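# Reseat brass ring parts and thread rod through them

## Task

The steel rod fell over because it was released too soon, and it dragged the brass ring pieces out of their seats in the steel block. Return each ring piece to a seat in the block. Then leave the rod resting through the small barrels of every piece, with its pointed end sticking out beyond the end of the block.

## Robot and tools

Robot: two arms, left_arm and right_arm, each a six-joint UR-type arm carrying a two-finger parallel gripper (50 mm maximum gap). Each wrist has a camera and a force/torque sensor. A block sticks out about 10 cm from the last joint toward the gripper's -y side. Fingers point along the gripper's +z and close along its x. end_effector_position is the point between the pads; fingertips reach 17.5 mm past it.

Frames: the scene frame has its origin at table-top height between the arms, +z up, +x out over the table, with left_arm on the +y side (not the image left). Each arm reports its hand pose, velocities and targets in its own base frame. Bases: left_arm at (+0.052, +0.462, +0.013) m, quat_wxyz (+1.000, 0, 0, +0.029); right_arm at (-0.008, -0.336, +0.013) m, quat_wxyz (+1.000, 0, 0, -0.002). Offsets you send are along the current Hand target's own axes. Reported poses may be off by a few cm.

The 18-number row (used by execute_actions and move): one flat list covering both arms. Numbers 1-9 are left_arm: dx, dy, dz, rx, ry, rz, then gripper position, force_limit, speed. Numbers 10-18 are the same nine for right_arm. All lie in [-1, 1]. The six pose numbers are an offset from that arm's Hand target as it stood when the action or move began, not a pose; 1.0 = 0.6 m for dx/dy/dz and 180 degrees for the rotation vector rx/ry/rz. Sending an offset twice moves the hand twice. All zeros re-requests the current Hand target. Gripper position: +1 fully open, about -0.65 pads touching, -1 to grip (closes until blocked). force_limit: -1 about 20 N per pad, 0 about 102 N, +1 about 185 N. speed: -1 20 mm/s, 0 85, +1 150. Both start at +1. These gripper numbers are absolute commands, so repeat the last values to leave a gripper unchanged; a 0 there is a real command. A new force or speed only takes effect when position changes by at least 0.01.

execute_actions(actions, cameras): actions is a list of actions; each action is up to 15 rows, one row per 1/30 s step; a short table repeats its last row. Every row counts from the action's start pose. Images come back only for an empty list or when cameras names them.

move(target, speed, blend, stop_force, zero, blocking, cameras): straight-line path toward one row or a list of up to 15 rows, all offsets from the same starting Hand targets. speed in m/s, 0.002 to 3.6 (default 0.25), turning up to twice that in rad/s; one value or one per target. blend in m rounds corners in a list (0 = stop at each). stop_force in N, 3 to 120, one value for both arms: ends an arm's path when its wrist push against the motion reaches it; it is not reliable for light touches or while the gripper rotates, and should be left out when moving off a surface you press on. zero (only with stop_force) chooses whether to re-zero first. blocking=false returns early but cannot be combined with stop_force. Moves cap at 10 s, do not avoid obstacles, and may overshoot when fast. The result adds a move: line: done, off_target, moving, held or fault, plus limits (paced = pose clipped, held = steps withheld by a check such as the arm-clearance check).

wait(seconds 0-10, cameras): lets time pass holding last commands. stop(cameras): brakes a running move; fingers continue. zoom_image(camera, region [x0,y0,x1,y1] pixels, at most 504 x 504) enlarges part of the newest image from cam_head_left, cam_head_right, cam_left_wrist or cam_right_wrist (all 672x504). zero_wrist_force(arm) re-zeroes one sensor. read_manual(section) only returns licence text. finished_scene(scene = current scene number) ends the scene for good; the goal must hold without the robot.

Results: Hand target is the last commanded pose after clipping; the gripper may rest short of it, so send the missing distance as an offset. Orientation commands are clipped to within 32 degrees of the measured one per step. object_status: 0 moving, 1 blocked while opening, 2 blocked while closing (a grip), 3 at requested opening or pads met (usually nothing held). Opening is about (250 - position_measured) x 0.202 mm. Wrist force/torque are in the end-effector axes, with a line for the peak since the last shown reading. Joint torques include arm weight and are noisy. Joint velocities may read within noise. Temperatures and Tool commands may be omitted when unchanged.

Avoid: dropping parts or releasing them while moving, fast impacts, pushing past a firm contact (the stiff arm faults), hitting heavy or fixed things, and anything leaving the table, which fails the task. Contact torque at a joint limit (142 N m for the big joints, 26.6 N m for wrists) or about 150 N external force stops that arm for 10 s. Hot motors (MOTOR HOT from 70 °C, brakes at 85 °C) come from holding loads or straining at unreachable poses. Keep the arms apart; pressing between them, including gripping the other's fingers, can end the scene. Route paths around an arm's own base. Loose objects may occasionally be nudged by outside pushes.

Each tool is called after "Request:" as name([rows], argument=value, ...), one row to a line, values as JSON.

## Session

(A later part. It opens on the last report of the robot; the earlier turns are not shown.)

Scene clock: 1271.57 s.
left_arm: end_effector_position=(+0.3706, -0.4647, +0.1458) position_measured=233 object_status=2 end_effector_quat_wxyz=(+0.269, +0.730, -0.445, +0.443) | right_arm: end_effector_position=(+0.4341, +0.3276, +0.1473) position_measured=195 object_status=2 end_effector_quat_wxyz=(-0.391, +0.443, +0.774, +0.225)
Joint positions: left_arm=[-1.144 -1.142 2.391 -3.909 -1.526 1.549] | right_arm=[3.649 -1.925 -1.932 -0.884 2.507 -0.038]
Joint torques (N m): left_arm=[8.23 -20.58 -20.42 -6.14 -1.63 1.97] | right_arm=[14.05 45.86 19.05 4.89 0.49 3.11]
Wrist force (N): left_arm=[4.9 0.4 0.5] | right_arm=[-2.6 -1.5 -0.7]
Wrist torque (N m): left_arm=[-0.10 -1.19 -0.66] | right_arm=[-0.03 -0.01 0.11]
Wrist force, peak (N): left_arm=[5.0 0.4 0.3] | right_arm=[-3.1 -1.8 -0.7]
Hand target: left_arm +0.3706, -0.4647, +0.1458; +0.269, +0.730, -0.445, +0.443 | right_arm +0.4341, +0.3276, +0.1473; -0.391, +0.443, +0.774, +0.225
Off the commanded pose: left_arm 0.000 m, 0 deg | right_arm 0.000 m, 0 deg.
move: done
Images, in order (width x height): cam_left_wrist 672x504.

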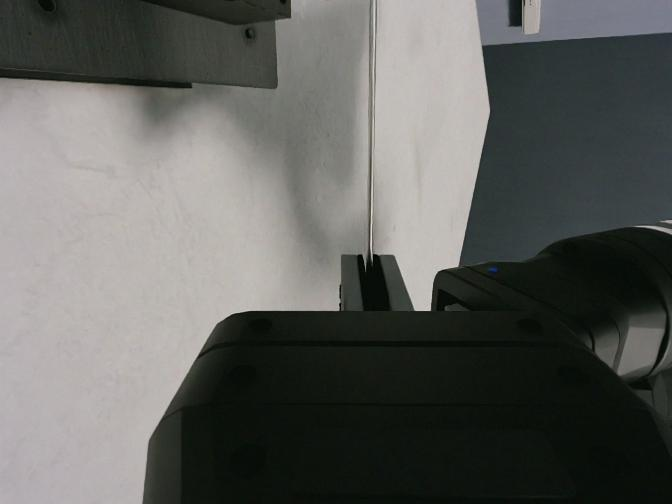

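Request:
move(target=[0,-0.01,0,0,0,0,-1,-0.95,-1, 0,0,0,0,0,0,-1,-0.5,-0.8], speed=0.02, stop_force=20, cameras=["cam_left_wrist"])

Scene clock: 1280.67 s.
left_arm: end_effector_position=(+0.3759, -0.4620, +0.1458) position_measured=233 object_status=2 end_effector_quat_wxyz=(+0.269, +0.730, -0.445, +0.443) | right_arm: end_effector_position=(+0.4341, +0.3276, +0.1473) position_measured=195 object_status=2 end_effector_quat_wxyz=(-0.391, +0.443, +0.774, +0.225)
Joint positions: left_arm=[-1.127 -1.14 2.385 -3.907 -1.541 1.557] | right_arm=[3.649 -1.925 -1.932 -0.884 2.507 -0.038]
Joint torques (N m): left_arm=[8.03 -20.4 -20.55 -1.24 -1.78 1.94] | right_arm=[13.62 45.51 16.45 4.9 0.55 3.07]
Wrist force (N): left_arm=[4.6 0.1 0.1] | right_arm=[-2.6 -1.7 -0.7]
Wrist torque (N m): left_arm=[-0.16 -1.15 -0.67] | right_arm=[-0.07 -0.04 0.11]
Wrist force, peak (N): left_arm=[4.9 0.3 0.4] | right_arm=[-2.9 -1.7 -0.9]
Hand target: left_arm +0.3759, -0.4620, +0.1458; +0.269, +0.730, -0.445, +0.443 | right_arm +0.4341, +0.3276, +0.1473; -0.391, +0.443, +0.774, +0.225
Off the commanded pose: left_arm 0.000 m, 0 deg | right_arm 0.000 m, 0 deg.
move: done
Images, in order (width x height): cam_left_wrist 672x504.

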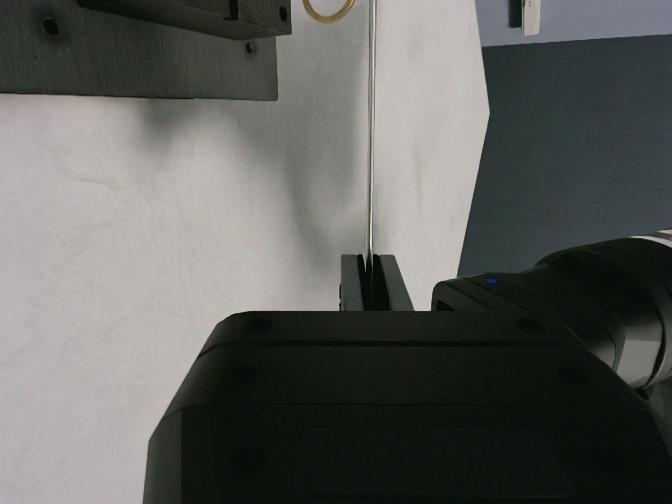

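Request:
move(target=[-0.00167,-0.12,0,0,0,0,-1,-0.95,-1, 0,0,0,0,0,0,-1,-0.5,-0.8], speed=0.04, stop_force=15, cameras=["cam_left_wrist", "cam_head_left", "cam_head_right"])

Request:
zoom_image(camera="cam_left_wrist", region=[270, 120, 450, 315])

Scene clock: 1288.43 s.
left_arm: end_effector_position=(+0.4397, -0.4285, +0.1450) position_measured=233 object_status=2 end_effector_quat_wxyz=(+0.269, +0.730, -0.445, +0.443) | right_arm: end_effector_position=(+0.4341, +0.3276, +0.1473) position_measured=195 object_status=2 end_effector_quat_wxyz=(-0.391, +0.443, +0.774, +0.225)
Joint positions: left_arm=[-0.929 -1.104 2.305 -3.856 -1.716 1.649] | right_arm=[3.649 -1.925 -1.932 -0.884 2.507 -0.038]
Joint torques (N m): left_arm=[8.64 -23.44 -21.16 -1.19 -1.99 1.97] | right_arm=[13.89 45.16 16.86 4.81 0.7 3.08]
Wrist force (N): left_arm=[4.8 -0.1 -0.2] | right_arm=[-2.5 -1.5 -1.0]
Wrist torque (N m): left_arm=[-0.16 -1.15 -0.72] | right_arm=[-0.04 -0.02 0.11]
Wrist force, peak (N): left_arm=[5.3 0.2 0.4] | right_arm=[-2.9 -1.7 -0.8]
Hand target: left_arm +0.4397, -0.4285, +0.1450; +0.269, +0.730, -0.445, +0.443 | right_arm +0.4341, +0.3276, +0.1473; -0.391, +0.443, +0.774, +0.225
Off the commanded pose: left_arm 0.000 m, 0 deg | right_arm 0.000 m, 0 deg.
move: done
Images, in order (width x height): cam_head_left 672x504, cam_head_right 672x504, cam_left_wrist 672x504.

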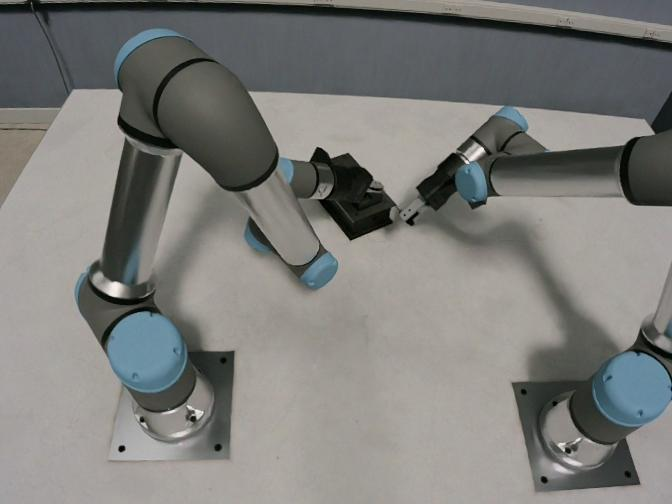

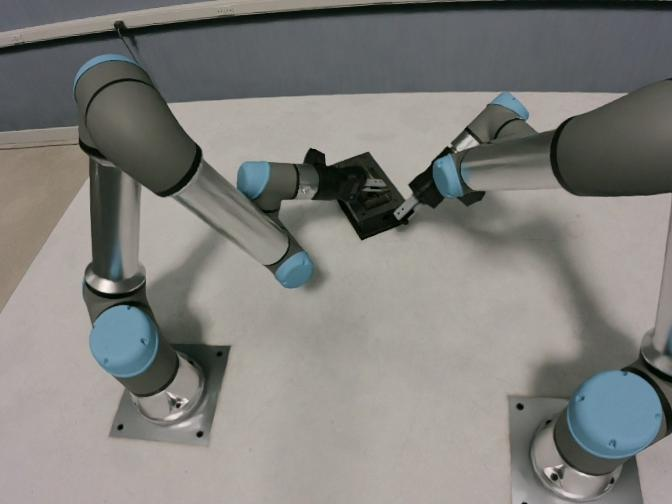

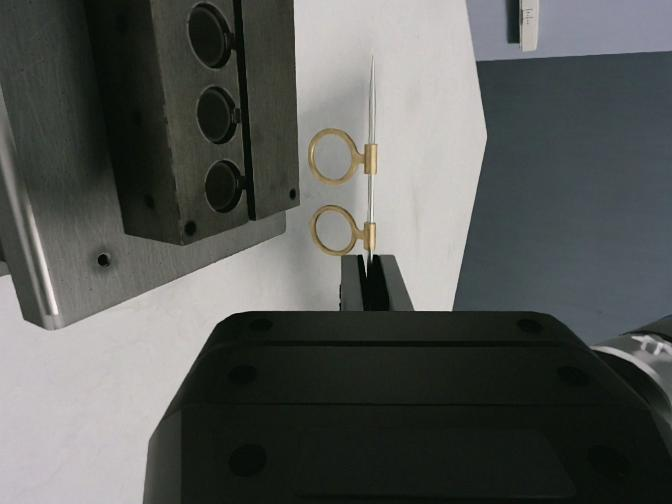

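Scaled by 2.585 from the camera's 672x504 image, which has a finer 960x720 frame.

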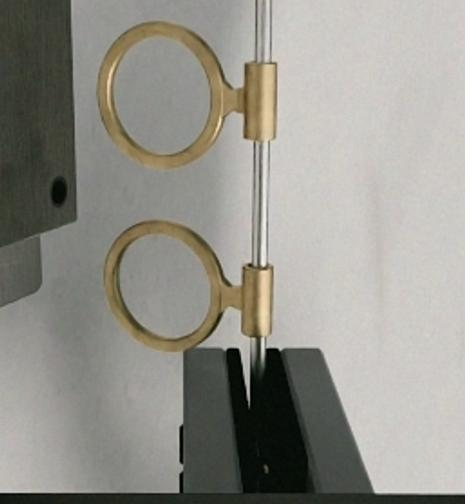

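Request:
move([
  [0,0,0,0,0,0,1,-0.95,-0.3, 0,0,0,0,0,0,-1,-0.5,-0.8],
  [0,0,-0.1,0,0,0,1,-0.95,-0.3, 0,0,0,0,0,0,-1,-0.5,-0.8],
], speed=0.1, cameras=["cam_left_wrist"])

Request:
zoom_image(camera="cam_left_wrist", region=[270, 60, 450, 315])

Scene clock: 1294.33 s.
left_arm: end_effector_position=(+0.4152, -0.3813, +0.1727) position_measured=3 object_status=3 end_effector_quat_wxyz=(+0.269, +0.730, -0.445, +0.443) | right_arm: end_effector_position=(+0.4341, +0.3276, +0.1473) position_measured=195 object_status=2 end_effector_quat_wxyz=(-0.391, +0.443, +0.774, +0.225)
Joint positions: left_arm=[-0.903 -1.253 2.428 -3.829 -1.739 1.662] | right_arm=[3.649 -1.925 -1.932 -0.884 2.507 -0.038]
Joint torques (N m): left_arm=[7.71 -35.7 1.61 -1.15 -1.97 2.06] | right_arm=[14.33 45.01 16.63 4.86 0.76 3.11]
Wrist force (N): left_arm=[4.9 0.1 0.2] | right_arm=[-2.8 -1.4 -0.8]
Wrist torque (N m): left_arm=[-0.14 -1.16 -0.73] | right_arm=[-0.02 0.02 0.11]
Wrist force, peak (N): left_arm=[5.2 -0.3 -0.1] | right_arm=[-2.9 -1.7 -0.8]
Hand target: left_arm +0.4152, -0.3813, +0.1727; +0.269, +0.730, -0.445, +0.443 | right_arm +0.4341, +0.3276, +0.1473; -0.391, +0.443, +0.774, +0.225
Off the commanded pose: left_arm 0.000 m, 0 deg | right_arm 0.000 m, 0 deg.
move: done
Images, in order (width x height): cam_left_wrist 672x504.

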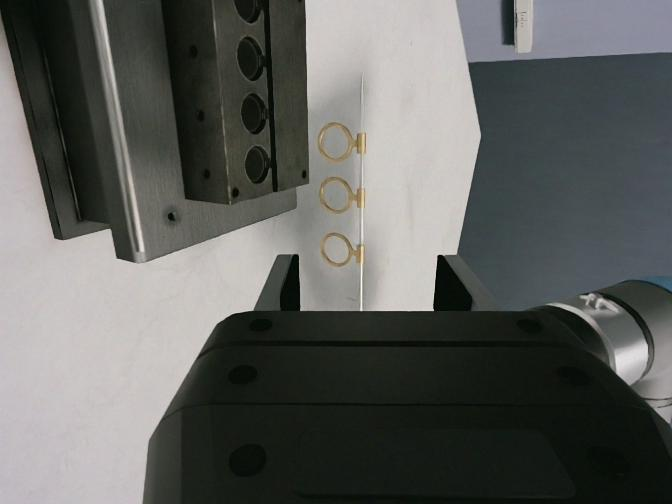

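Scaled by 1.976 from the camera's 672x504 image, which has a finer 960x720 frame.

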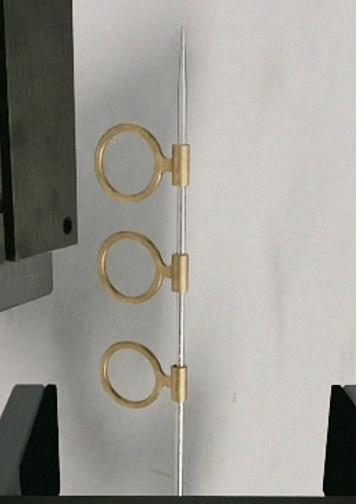

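Request:
move([
  [-0.0003,0.01183,0,0,0,0,1,-0.95,-0.3, 0,0,0,0,0,0,-1,-0.5,-0.8],
  [-0.0003,0.01183,0.0865,0,0,0,1,-0.95,-0.3, 0,0,0,0,0,0,-1,-0.5,-0.8],
  [-0.0003,0.01183,0.0865,0,0,0,-1,-0.95,-1, 0,0,0,0,0,0,-1,-0.5,-0.8],
], speed=[0.1, 0.08, 0.1], cameras=["cam_left_wrist"])

Request:
zoom_image(camera="cam_left_wrist", region=[270, 120, 450, 315])

Scene clock: 1315.90 s.
left_arm: end_effector_position=(+0.4300, -0.4253, +0.1486) position_measured=233 object_status=2 end_effector_quat_wxyz=(+0.269, +0.730, -0.445, +0.443) | right_arm: end_effector_position=(+0.4341, +0.3276, +0.1473) position_measured=195 object_status=2 end_effector_quat_wxyz=(-0.391, +0.443, +0.774, +0.225)
Joint positions: left_arm=[-0.945 -1.127 2.332 -3.862 -1.702 1.642] | right_arm=[3.649 -1.925 -1.932 -0.884 2.507 -0.038]
Joint torques (N m): left_arm=[-8.84 -21.67 -21.02 -5.57 1.78 -1.69] | right_arm=[13.92 44.52 16.79 4.73 0.87 2.89]
Wrist force (N): left_arm=[5.7 0.1 -0.6] | right_arm=[-3.3 -1.4 -0.5]
Wrist torque (N m): left_arm=[-0.11 -1.15 -0.56] | right_arm=[0.01 -0.02 0.21]
Wrist force, peak (N): left_arm=[6.0 0.1 -0.8] | right_arm=[-3.9 -1.6 -0.3]
Hand target: left_arm +0.4300, -0.4253, +0.1486; +0.269, +0.730, -0.445, +0.443 | right_arm +0.4341, +0.3276, +0.1473; -0.391, +0.443, +0.774, +0.225
Off the commanded pose: left_arm 0.000 m, 0 deg | right_arm 0.000 m, 0 deg.
move: done
Images, in order (width x height): cam_left_wrist 672x504.

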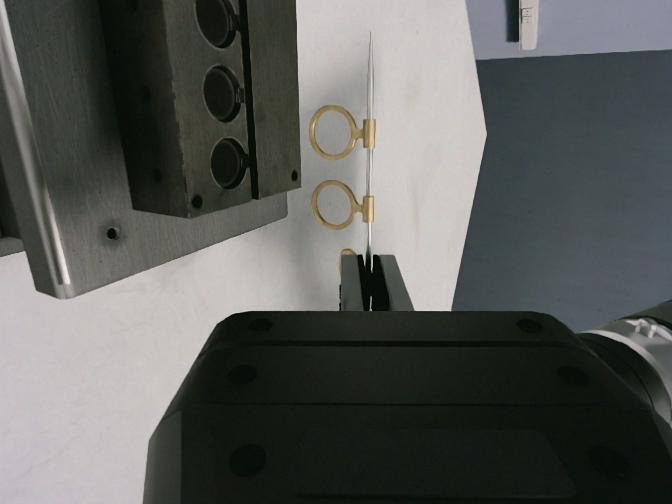

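Scaled by 2.585 from the camera's 672x504 image, which has a finer 960x720 frame.

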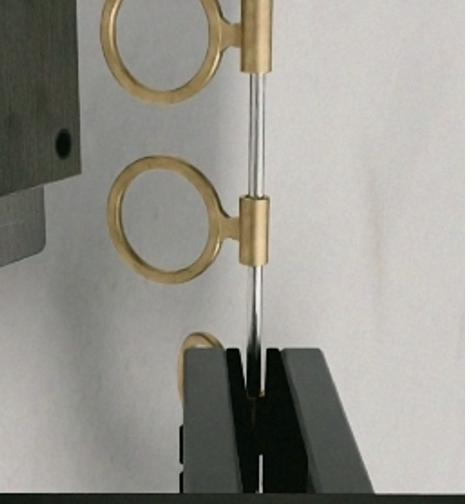

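Request:
move([
  [0,-0.0065,0,0,0,0,-1,-0.95,-1, 0,0,0,0,0,0,-1,-0.5,-0.8],
  [0,-0.0065,0,0,0,0,1,-0.95,-0.3, 0,0,0,0,0,0,-1,-0.5,-0.8],
  [0,-0.0065,-0.1,0,0,0,1,-0.95,-0.3, 0,0,0,0,0,0,-1,-0.5,-0.8],
], speed=[0.02, 0.1, 0.1], cameras=["cam_left_wrist"])

Request:
zoom_image(camera="cam_left_wrist", region=[280, 80, 440, 275])

Scene clock: 1324.97 s.
left_arm: end_effector_position=(+0.4091, -0.3764, +0.1763) position_measured=3 object_status=3 end_effector_quat_wxyz=(+0.269, +0.730, -0.445, +0.443) | right_arm: end_effector_position=(+0.4341, +0.3276, +0.1473) position_measured=195 object_status=2 end_effector_quat_wxyz=(-0.391, +0.443, +0.774, +0.225)
Joint positions: left_arm=[-0.908 -1.276 2.448 -3.826 -1.734 1.659] | right_arm=[3.649 -1.925 -1.932 -0.884 2.507 -0.038]
Joint torques (N m): left_arm=[9.07 -33.31 -2.38 -1.27 -1.98 1.91] | right_arm=[13.89 44.58 16.55 4.65 0.93 0.78]
Wrist force (N): left_arm=[5.1 0.0 0.0] | right_arm=[-2.6 -1.7 -0.7]
Wrist torque (N m): left_arm=[-0.17 -1.18 -0.72] | right_arm=[-0.06 -0.02 0.11]
Wrist force, peak (N): left_arm=[5.9 0.0 -0.9] | right_arm=[-4.1 -1.6 -0.3]
Hand target: left_arm +0.4090, -0.3763, +0.1763; +0.269, +0.730, -0.445, +0.443 | right_arm +0.4341, +0.3276, +0.1473; -0.391, +0.443, +0.774, +0.225
Off the commanded pose: left_arm 0.000 m, 0 deg | right_arm 0.000 m, 0 deg.
move: done
Images, in order (width x height): cam_left_wrist 672x504.

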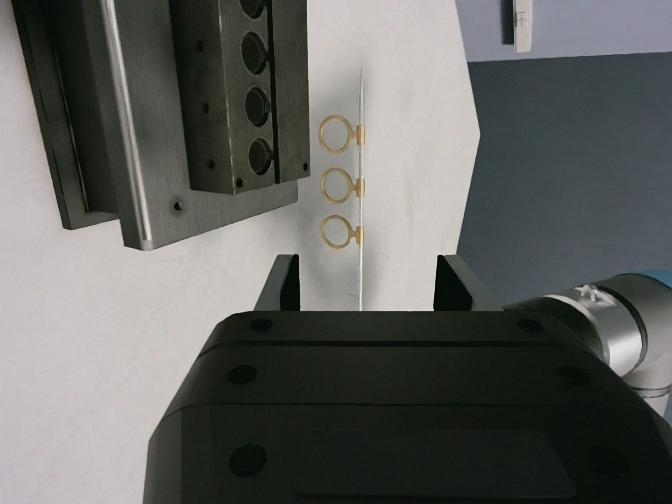

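Scaled by 2.585 from the camera's 672x504 image, which has a finer 960x720 frame.

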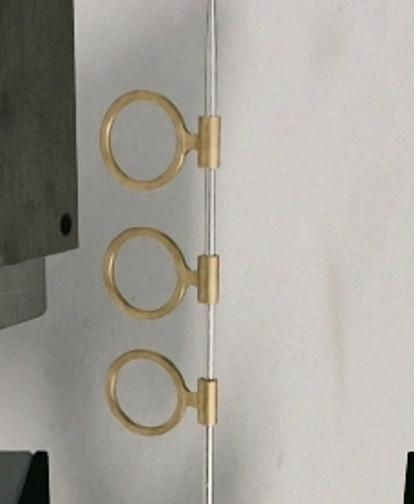

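Request:
move([
  [0.0476,-0.0953,-0.0248,0,-0.3472,0,1,-0.95,-0.3, 0,0,0,0,0,0,-1,-0.5,-0.8],
  [0.0988,-0.0953,0.0735,0,-0.3472,0,1,-0.95,-0.3, 0,0,0,0,0,0,-1,-0.5,-0.8],
], speed=[0.25, 0.2], blend=[0.02, 0])

Request:
move(target=[0,0,0,0,0,0,1,-0.95,-0.3, 0.00805,0,0.00407,0,-0.298,0,-1,-0.5,-0.8], speed=0.2, cameras=["cam_left_wrist", "cam_head_left", "cam_head_right"])

Scene clock: 1381.03 s.
left_arm: end_effector_position=(+0.4902, -0.4091, +0.2086) position_measured=3 object_status=3 end_effector_quat_wxyz=(-0.001, +0.854, -0.520, +0.000) | right_arm: end_effector_position=(+0.4341, +0.3276, +0.1473) position_measured=195 object_status=2 end_effector_quat_wxyz=(-0.391, +0.443, +0.774, +0.225)
Joint positions: left_arm=[-0.907 -1.225 1.469 -1.815 -1.569 1.758] | right_arm=[3.649 -1.925 -1.932 -0.884 2.507 -0.038]
Joint torques (N m): left_arm=[-8.83 -32.83 -31.5 -0.59 -1.77 -1.87] | right_arm=[13.44 43.7 16.13 4.61 1.03 -1.99]
Wrist force (N): left_arm=[4.1 -0.2 -0.9] | right_arm=[-2.6 -1.5 -0.7]
Wrist torque (N m): left_arm=[-0.45 -0.77 -0.21] | right_arm=[-0.03 -0.02 0.11]
Wrist force, peak (N): left_arm=[5.3 -0.2 0.1] | right_arm=[-3.0 -1.6 -0.7]
Hand target: left_arm +0.4903, -0.4091, +0.2086; -0.001, +0.854, -0.520, +0.000 | right_arm +0.4341, +0.3276, +0.1473; -0.391, +0.443, +0.774, +0.225
Off the commanded pose: left_arm 0.000 m, 0 deg | right_arm 0.000 m, 0 deg.
move: done

Scene clock: 1383.90 s.
left_arm: end_effector_position=(+0.4903, -0.4091, +0.2086) position_measured=3 object_status=3 end_effector_quat_wxyz=(-0.001, +0.854, -0.520, +0.000) | right_arm: end_effector_position=(+0.4318, +0.3316, +0.1499) position_measured=195 object_status=2 end_effector_quat_wxyz=(-0.035, +0.496, +0.867, +0.022)
Joint positions: left_arm=[-0.907 -1.225 1.469 -1.815 -1.569 1.758] | right_arm=[4.006 -1.747 -1.859 -1.076 1.648 0.335]
Joint torques (N m): left_arm=[-8.7 -31.71 -34.56 -0.64 -1.72 -1.75] | right_arm=[-13.52 28.94 15.98 5.05 1.94 -2.67]
Wrist force (N): left_arm=[4.0 -0.2 -1.0] | right_arm=[0.2 -1.5 0.7]
Wrist torque (N m): left_arm=[-0.45 -0.74 -0.20] | right_arm=[0.01 -0.08 0.09]
Wrist force, peak (N): left_arm=[4.2 -0.2 -0.9] | right_arm=[-3.1 -1.8 -0.6]
Hand target: left_arm +0.4903, -0.4091, +0.2086; -0.001, +0.854, -0.520, +0.000 | right_arm +0.4318, +0.3316, +0.1499; -0.035, +0.496, +0.867, +0.022 (not the last commanded pose)
Off the commanded pose: left_arm 0.000 m, 0 deg | right_arm 0.000 m, 5 deg.
move: held (right_arm; a check stopped the path); limits=held
pose unreachable (right arm): on one or more control steps of this call, first in action 0 (counted from 0), this arm could not follow its commanded pose, so it was not sent that pose on those steps. It may still have moved: this result reports where it is.
cause: moving toward the commanded pose would bring a part of the arm too close to another arm (a part of this arm just beyond joint 5 (wrist 2) and a part of the left arm just beyond its joint 3 (elbow), 25 mm apart when this arm was first held).
Images, in order (width x height): cam_head_left 672x504, cam_head_right 672x504, cam_left_wrist 672x504.

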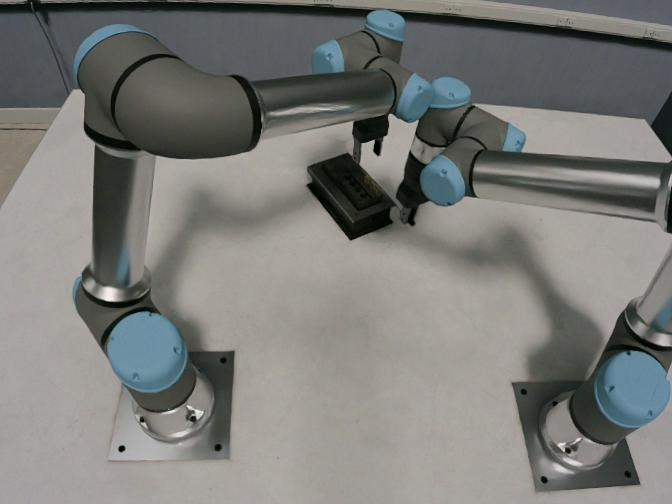

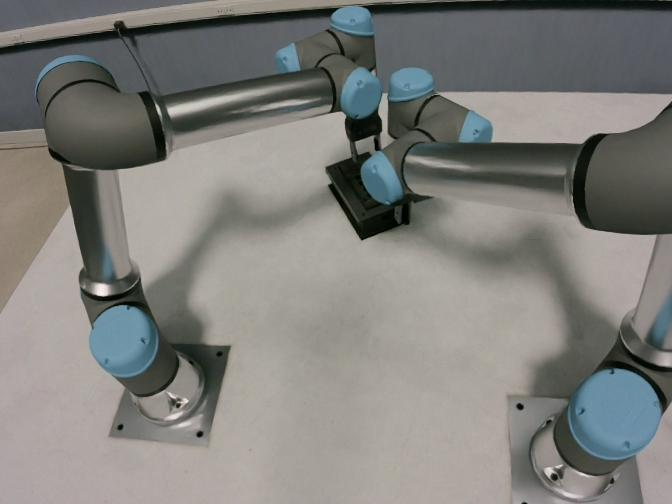

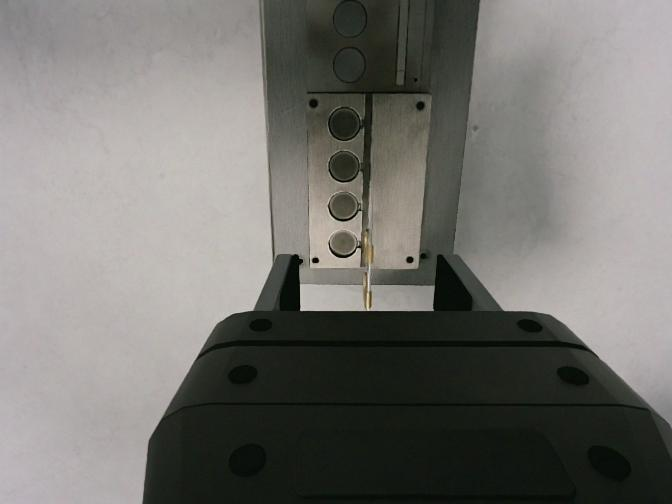

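Request:
zoom_image(camera="cam_left_wrist", region=[310, 210, 430, 315])

Request:
zoom_image(camera="cam_left_wrist", region=[300, 80, 440, 230])

Scaled by 4.200 from the camera's 672x504 image, which has a finer 960x720 frame.

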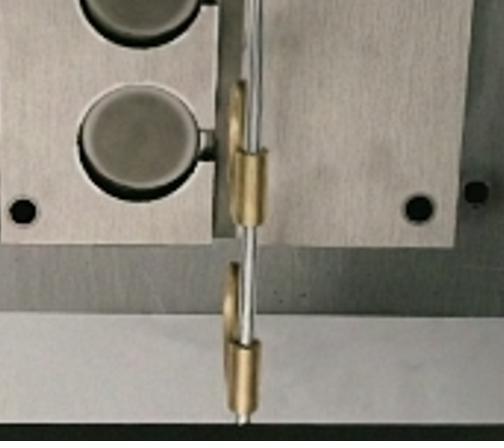

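Scaled by 3.360 from the camera's 672x504 image, which has a finer 960x720 frame.

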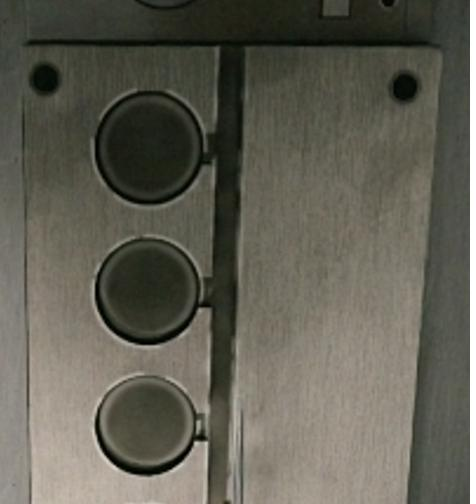

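Request:
move(target=[0.0268,-0.1118,0.0727,-0.0833,0,0,1,-0.95,-0.3, 0,0,0,0,0,0,-1,-0.5,-0.8], speed=0.2, cameras=["cam_left_wrist", "cam_head_left"])

Scene clock: 1492.90 s.
left_arm: end_effector_position=(+0.5573, -0.3926, +0.1652) position_measured=3 object_status=3 end_effector_quat_wxyz=(+0.110, +0.847, -0.516, -0.067) | right_arm: end_effector_position=(+0.4318, +0.3316, +0.1499) position_measured=195 object_status=2 end_effector_quat_wxyz=(-0.035, +0.496, +0.867, +0.022)
Joint positions: left_arm=[-0.719 -1.017 1.271 -1.728 -1.812 1.958] | right_arm=[4.006 -1.747 -1.859 -1.076 1.648 0.334]
Joint torques (N m): left_arm=[7.71 -40.26 -32.12 -0.76 -2.33 1.99] | right_arm=[-12.88 23.39 16.29 5.06 1.66 -2.64]
Wrist force (N): left_arm=[3.7 0.3 -0.3] | right_arm=[0.3 -1.4 0.9]
Wrist torque (N m): left_arm=[-0.25 -0.69 -0.28] | right_arm=[0.02 -0.10 0.09]
Wrist force, peak (N): left_arm=[4.0 1.6 -1.3] | right_arm=[0.4 -1.6 1.2]
Hand target: left_arm +0.5573, -0.3926, +0.1652; +0.111, +0.847, -0.516, -0.067 | right_arm +0.4318, +0.3316, +0.1499; -0.035, +0.496, +0.867, +0.022
Off the commanded pose: left_arm 0.000 m, 0 deg | right_arm 0.000 m, 0 deg.
move: done
Images, in order (width x height): cam_head_left 672x504, cam_left_wrist 672x504.

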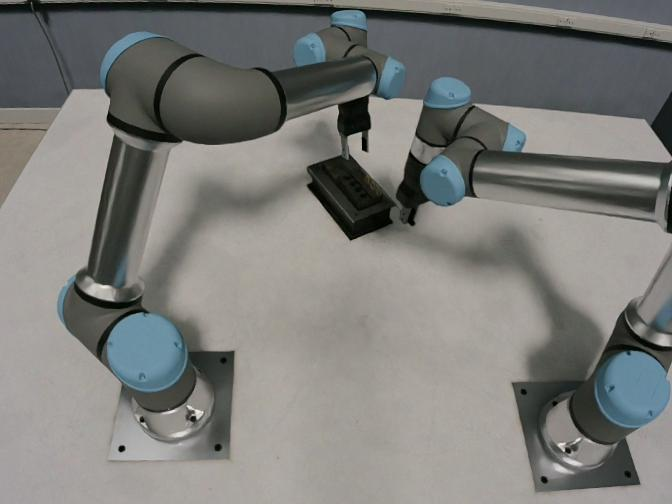

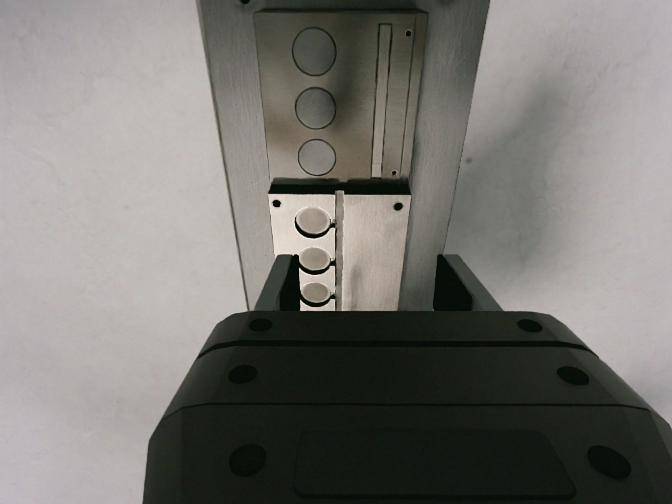

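Request:
move(target=[0,0,0,0,0,0,1,-0.95,-0.3, 0.04623,0,0.04377,0,-0.0263,0,-1,-0.5,-0.8], speed=0.1, cameras=["cam_left_wrist", "cam_head_left", "cam_head_right"])

Scene clock: 1500.80 s.
left_arm: end_effector_position=(+0.5573, -0.3926, +0.1652) position_measured=3 object_status=3 end_effector_quat_wxyz=(+0.111, +0.847, -0.516, -0.067) | right_arm: end_effector_position=(+0.4168, +0.3572, +0.1260) position_measured=195 object_status=2 end_effector_quat_wxyz=(+0.000, +0.497, +0.868, +0.001)
Joint positions: left_arm=[-0.719 -1.017 1.271 -1.728 -1.812 1.958] | right_arm=[4.096 -1.786 -1.87 -1.054 1.57 0.423]
Joint torques (N m): left_arm=[8.29 -39.37 -34.32 -0.32 -2.39 1.83] | right_arm=[13.43 21.52 21.34 4.96 -1.57 3.17]
Wrist force (N): left_arm=[3.6 0.5 -0.4] | right_arm=[0.8 -1.4 1.1]
Wrist torque (N m): left_arm=[-0.23 -0.66 -0.27] | right_arm=[0.03 -0.16 0.02]
Wrist force, peak (N): left_arm=[4.0 0.4 -0.7] | right_arm=[1.3 -1.8 1.7]
Hand target: left_arm +0.5573, -0.3926, +0.1652; +0.111, +0.847, -0.516, -0.067 | right_arm +0.4168, +0.3573, +0.1260; +0.001, +0.497, +0.868, +0.001
Off the commanded pose: left_arm 0.000 m, 0 deg | right_arm 0.000 m, 0 deg.
move: done
Images, in order (width x height): cam_head_left 672x504, cam_head_right 672x504, cam_left_wrist 672x504.

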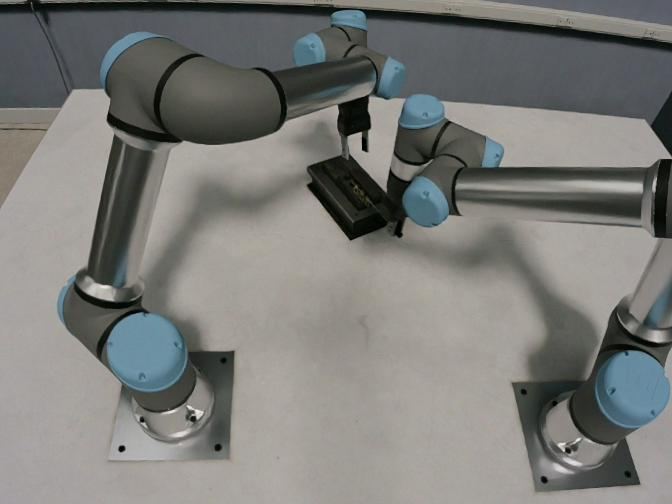

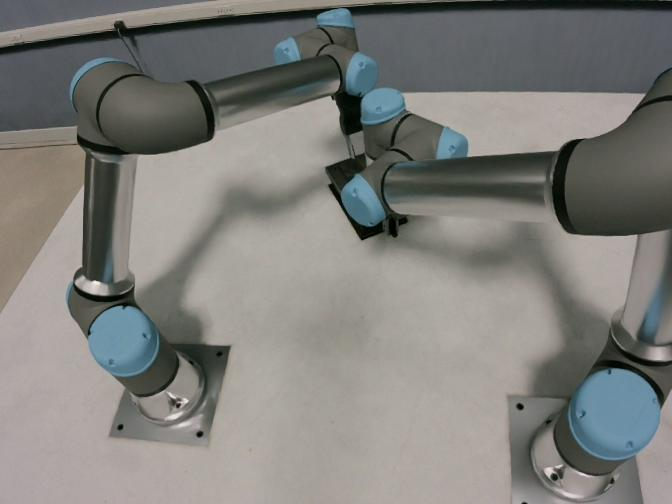

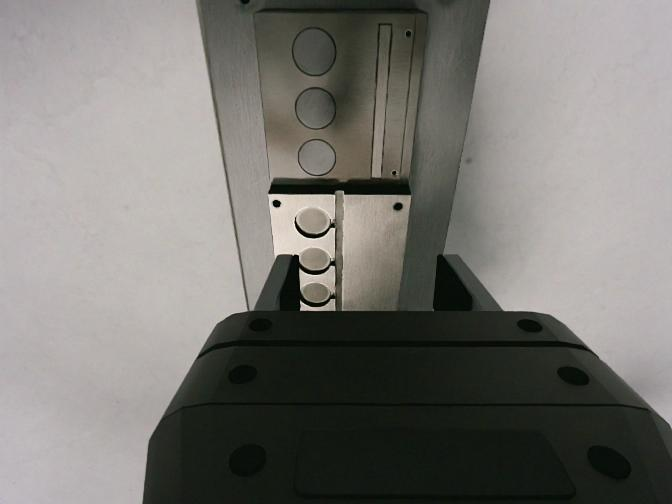

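Request:
zoom_image(camera="cam_head_left", region=[300, 140, 420, 245])

Request:
zoom_image(camera="cam_head_right", region=[310, 140, 430, 245])

Scaled by 4.200 from the camera's 672x504 image, which has a finer 960x720 frame.

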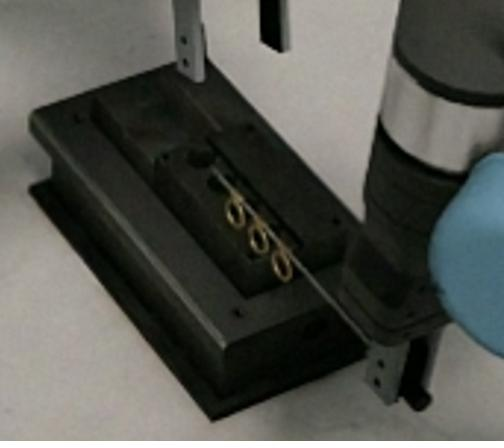

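Scaled by 4.200 from the camera's 672x504 image, which has a finer 960x720 frame.

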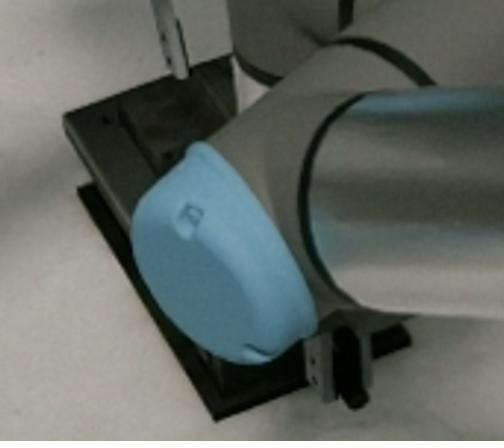

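Request:
move(target=[0,0,0,0,0,0,1,-0.95,-0.3, 0,0.10067,0,0,0,0,-1,-0.5,-0.8], speed=0.08, cameras=["cam_left_wrist", "cam_head_left", "cam_head_right"])

Request:
zoom_image(camera="cam_head_left", region=[300, 140, 420, 245])

Scene clock: 1507.17 s.
left_arm: end_effector_position=(+0.5573, -0.3926, +0.1652) position_measured=3 object_status=3 end_effector_quat_wxyz=(+0.111, +0.847, -0.516, -0.067) | right_arm: end_effector_position=(+0.4447, +0.3735, +0.1260) position_measured=195 object_status=2 end_effector_quat_wxyz=(+0.001, +0.497, +0.868, +0.001)
Joint positions: left_arm=[-0.719 -1.017 1.271 -1.728 -1.812 1.958] | right_arm=[4.072 -1.855 -1.78 -1.075 1.57 0.4]
Joint torques (N m): left_arm=[8.08 -40.05 -33.8 -0.43 -2.42 1.88] | right_arm=[14.95 45.9 15.66 4.96 0.35 3.1]
Wrist force (N): left_arm=[3.6 0.3 -0.4] | right_arm=[0.7 -1.2 0.9]
Wrist torque (N m): left_arm=[-0.27 -0.65 -0.28] | right_arm=[0.05 -0.16 0.01]
Wrist force, peak (N): left_arm=[4.0 0.6 -0.3] | right_arm=[1.1 -2.1 1.0]
Hand target: left_arm +0.5573, -0.3926, +0.1652; +0.111, +0.847, -0.516, -0.067 | right_arm +0.4446, +0.3735, +0.1260; +0.001, +0.497, +0.868, +0.001 (not the last commanded pose)
Off the commanded pose: left_arm 0.000 m, 0 deg | right_arm 0.028 m, 0 deg.
move: held (right_arm; a check stopped the path); limits=held
pose unreachable (right arm): on one or more control steps of this call, first in action 0 (counted from 0), this arm could not follow its commanded pose, so it was not sent that pose on those steps. It may still have moved: this result reports where it is.
cause: moving toward the commanded pose would bring a part of the arm too close to another arm (a part of this arm just beyond joint 5 (wrist 2) and a part of the left arm just beyond its joint 3 (elbow), along the way the arms are being sent, or toward where that arm still pushes).
Images, in order (width x height): cam_head_left 672x504, cam_head_right 672x504, cam_left_wrist 672x504.

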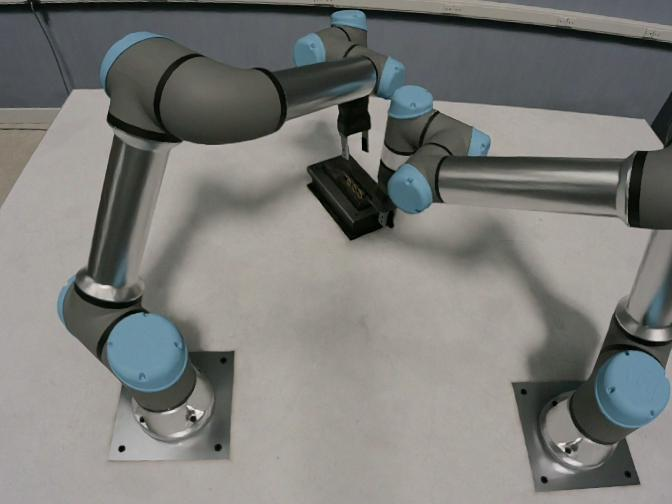

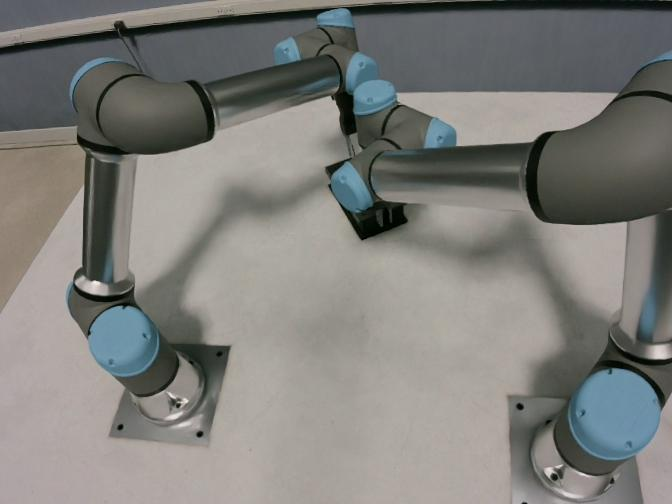

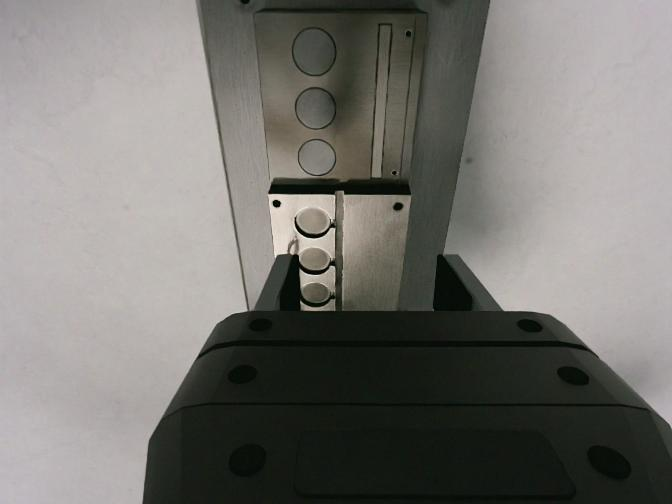

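Scaled by 4.200 from the camera's 672x504 image, which has a finer 960x720 frame.

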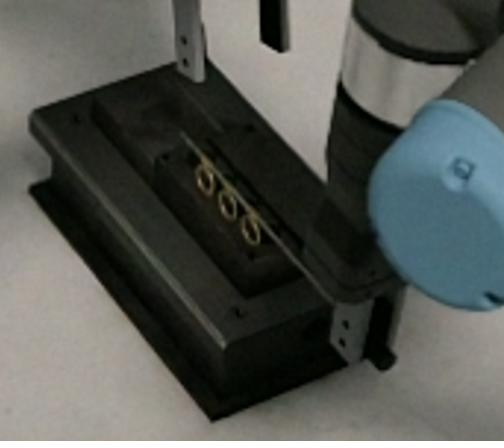

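Request:
move(target=[-0.0833,0.0491,0.0356,-0.0437,0.1713,-0.4703,1,-0.95,-0.3, 0,0,0,0,0,0,-1,-0.5,-0.8], speed=0.25, cameras=["cam_left_wrist", "cam_head_left"])

Scene clock: 1555.57 s.
left_arm: end_effector_position=(+0.5042, -0.3638, +0.1521) position_measured=3 object_status=3 end_effector_quat_wxyz=(+0.210, +0.949, +0.230, +0.052) | right_arm: end_effector_position=(+0.4446, +0.3735, +0.1260) position_measured=195 object_status=2 end_effector_quat_wxyz=(+0.001, +0.497, +0.868, +0.001)
Joint positions: left_arm=[-0.788 -1.334 1.958 -2.614 -1.697 0.28] | right_arm=[4.072 -1.855 -1.78 -1.075 1.57 0.4]
Joint torques (N m): left_arm=[-8.79 -40.42 -10.42 -6.44 1.76 -1.88] | right_arm=[13.86 45.67 16.09 4.91 0.85 3.05]
Wrist force (N): left_arm=[3.3 1.1 -0.3] | right_arm=[0.5 -1.3 1.2]
Wrist torque (N m): left_arm=[-0.10 -0.64 -0.25] | right_arm=[0.04 -0.13 0.01]
Wrist force, peak (N): left_arm=[3.8 0.9 -0.9] | right_arm=[0.9 -1.5 1.1]
Hand target: left_arm +0.5042, -0.3638, +0.1521; +0.210, +0.949, +0.230, +0.052 | right_arm +0.4446, +0.3735, +0.1260; +0.001, +0.497, +0.868, +0.001
Off the commanded pose: left_arm 0.000 m, 0 deg | right_arm 0.000 m, 0 deg.
move: done
Images, in order (width x height): cam_head_left 672x504, cam_left_wrist 672x504.

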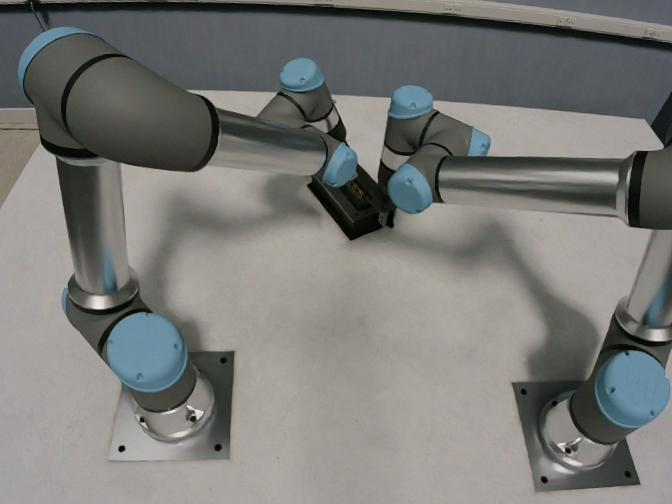

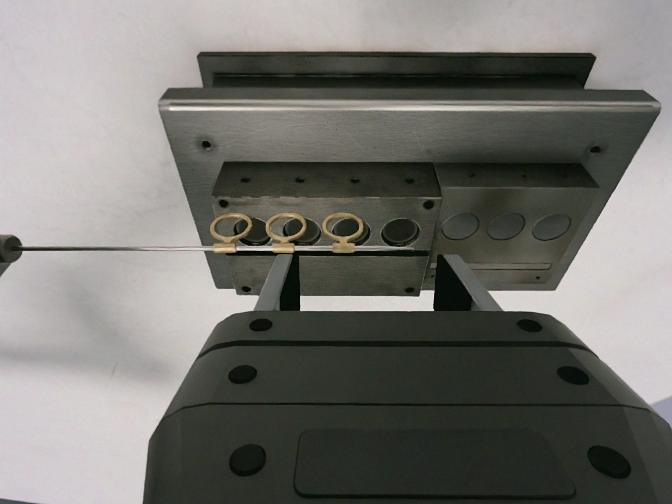

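Request:
move(target=[0,0,0,0,0,0,1,-0.95,-0.3, 0,0.04667,0,0,0,0,-1,-0.5,-0.8], speed=0.08, cameras=["cam_left_wrist", "cam_head_left"])

Request:
zoom_image(camera="cam_left_wrist", region=[230, 180, 450, 310])

Scene clock: 1558.47 s.
left_arm: end_effector_position=(+0.5042, -0.3638, +0.1521) position_measured=3 object_status=3 end_effector_quat_wxyz=(+0.210, +0.949, +0.230, +0.052) | right_arm: end_effector_position=(+0.4686, +0.3876, +0.1261) position_measured=195 object_status=2 end_effector_quat_wxyz=(+0.001, +0.497, +0.868, +0.001)
Joint positions: left_arm=[-0.788 -1.334 1.959 -2.614 -1.697 0.28] | right_arm=[4.054 -1.914 -1.697 -1.098 1.57 0.382]
Joint torques (N m): left_arm=[-8.93 -40.58 -10.61 -6.4 1.63 -1.76] | right_arm=[-13.32 28.27 36.31 0.83 0.71 -2.62]
Wrist force (N): left_arm=[3.3 0.9 -0.5] | right_arm=[0.7 -1.6 1.1]
Wrist torque (N m): left_arm=[-0.12 -0.63 -0.25] | right_arm=[0.01 -0.14 0.10]
Wrist force, peak (N): left_arm=[3.5 1.1 -0.5] | right_arm=[0.3 -1.9 1.4]
Hand target: left_arm +0.5042, -0.3638, +0.1521; +0.210, +0.949, +0.230, +0.052 | right_arm +0.4687, +0.3876, +0.1261; +0.001, +0.497, +0.868, +0.001
Off the commanded pose: left_arm 0.000 m, 0 deg | right_arm 0.000 m, 0 deg.
move: done
Images, in order (width x height): cam_head_left 672x504, cam_left_wrist 672x504.

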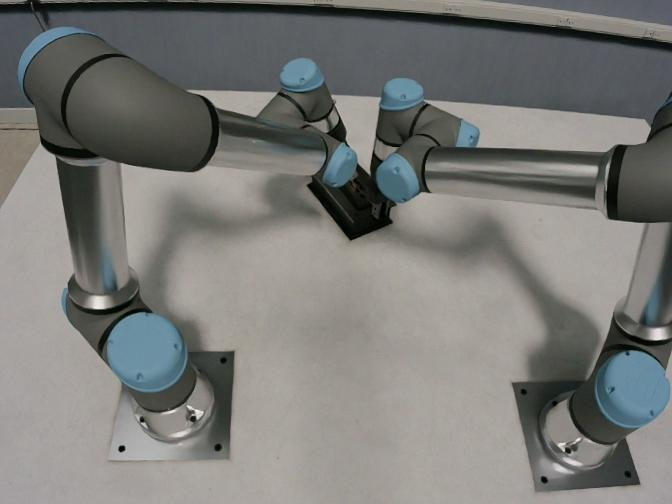

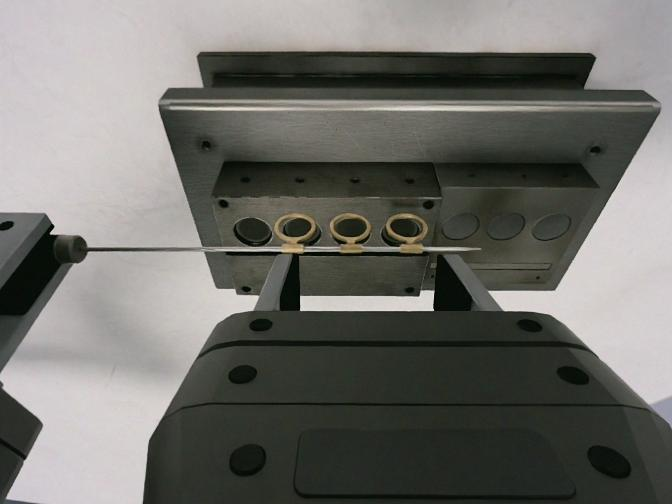

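Scaled by 2.291 from the camera's 672x504 image, which has a finer 960x720 frame.

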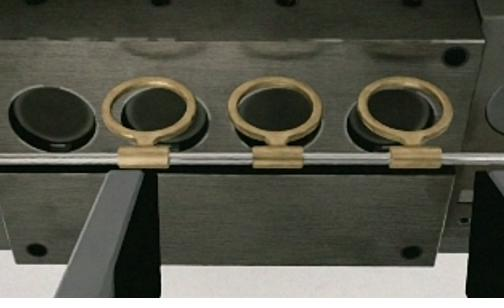

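Request:
zoom_image(camera="cam_left_wrist", region=[30, 210, 230, 290])

Request:
zoom_image(camera="cam_left_wrist", region=[370, 200, 500, 300])

Scaled by 2.520 from the camera's 672x504 image, which has a finer 960x720 frame.

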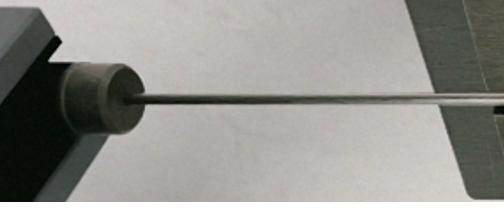

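Scaled by 3.877 from the camera's 672x504 image, which has a finer 960x720 frame.

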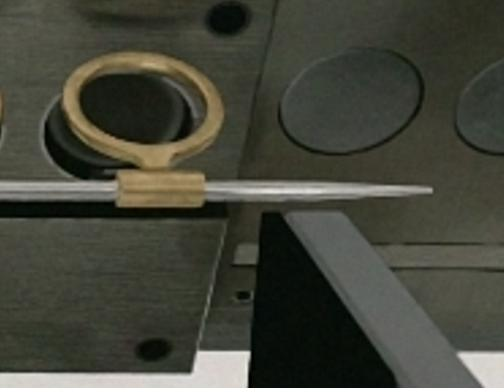

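Request:
execute_actions(actions=[], cameras=["cam_left_wrist", "cam_head_left"])

Scene clock: 1593.87 s.
left_arm: end_effector_position=(+0.5042, -0.3638, +0.1521) position_measured=3 object_status=3 end_effector_quat_wxyz=(+0.210, +0.949, +0.230, +0.052) | right_arm: end_effector_position=(+0.4687, +0.3876, +0.1261) position_measured=195 object_status=2 end_effector_quat_wxyz=(+0.001, +0.497, +0.868, +0.001)
Joint positions: left_arm=[-0.788 -1.334 1.959 -2.614 -1.697 0.28] | right_arm=[4.054 -1.915 -1.697 -1.098 1.57 0.382]
Joint velocities: within noise
Joint torques (N m): left_arm=[-7.92 -40.41 -10.33 -6.37 1.59 -1.81] | right_arm=[-12.68 27.63 36.86 0.83 1.35 -2.66]
Motor temperatures (°C): left_arm=[27 29 29 35 36 36] | right_arm=[29 32 27 35 40 37]
Wrist force (N): left_arm=[3.0 0.9 -0.4] | right_arm=[0.6 -1.6 1.0]
Wrist torque (N m): left_arm=[-0.13 -0.58 -0.25] | right_arm=[0.01 -0.12 0.09]
Wrist force, peak (N): left_arm=[3.5 1.0 -0.6] | right_arm=[0.8 -1.6 1.2]
Hand target: left_arm +0.5042, -0.3638, +0.1521; +0.210, +0.949, +0.230, +0.052 | right_arm +0.4687, +0.3876, +0.1261; +0.001, +0.497, +0.868, +0.001
Tool commands: left_gripper/position=+1.0 left_gripper/force_limit=-0.95 left_gripper/speed=-0.3 right_gripper/position=-1.0 right_gripper/force_limit=-0.5 right_gripper/speed=-0.8
Off the commanded pose: left_arm 0.000 m, 0 deg | right_arm 0.000 m, 0 deg.
Images, in order (width x height): cam_head_left 672x504, cam_left_wrist 672x504.

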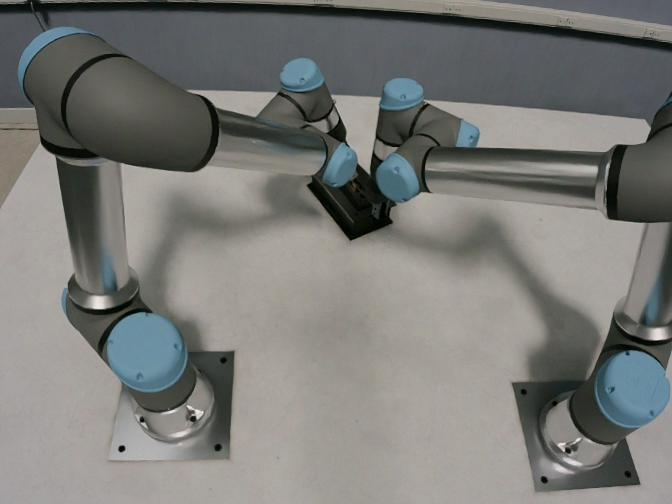

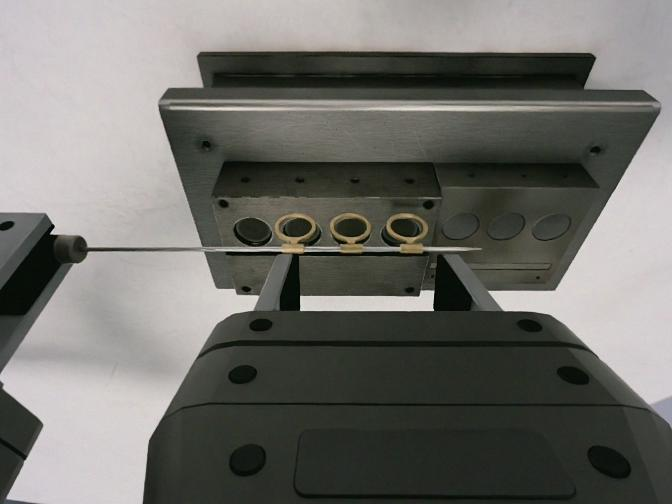

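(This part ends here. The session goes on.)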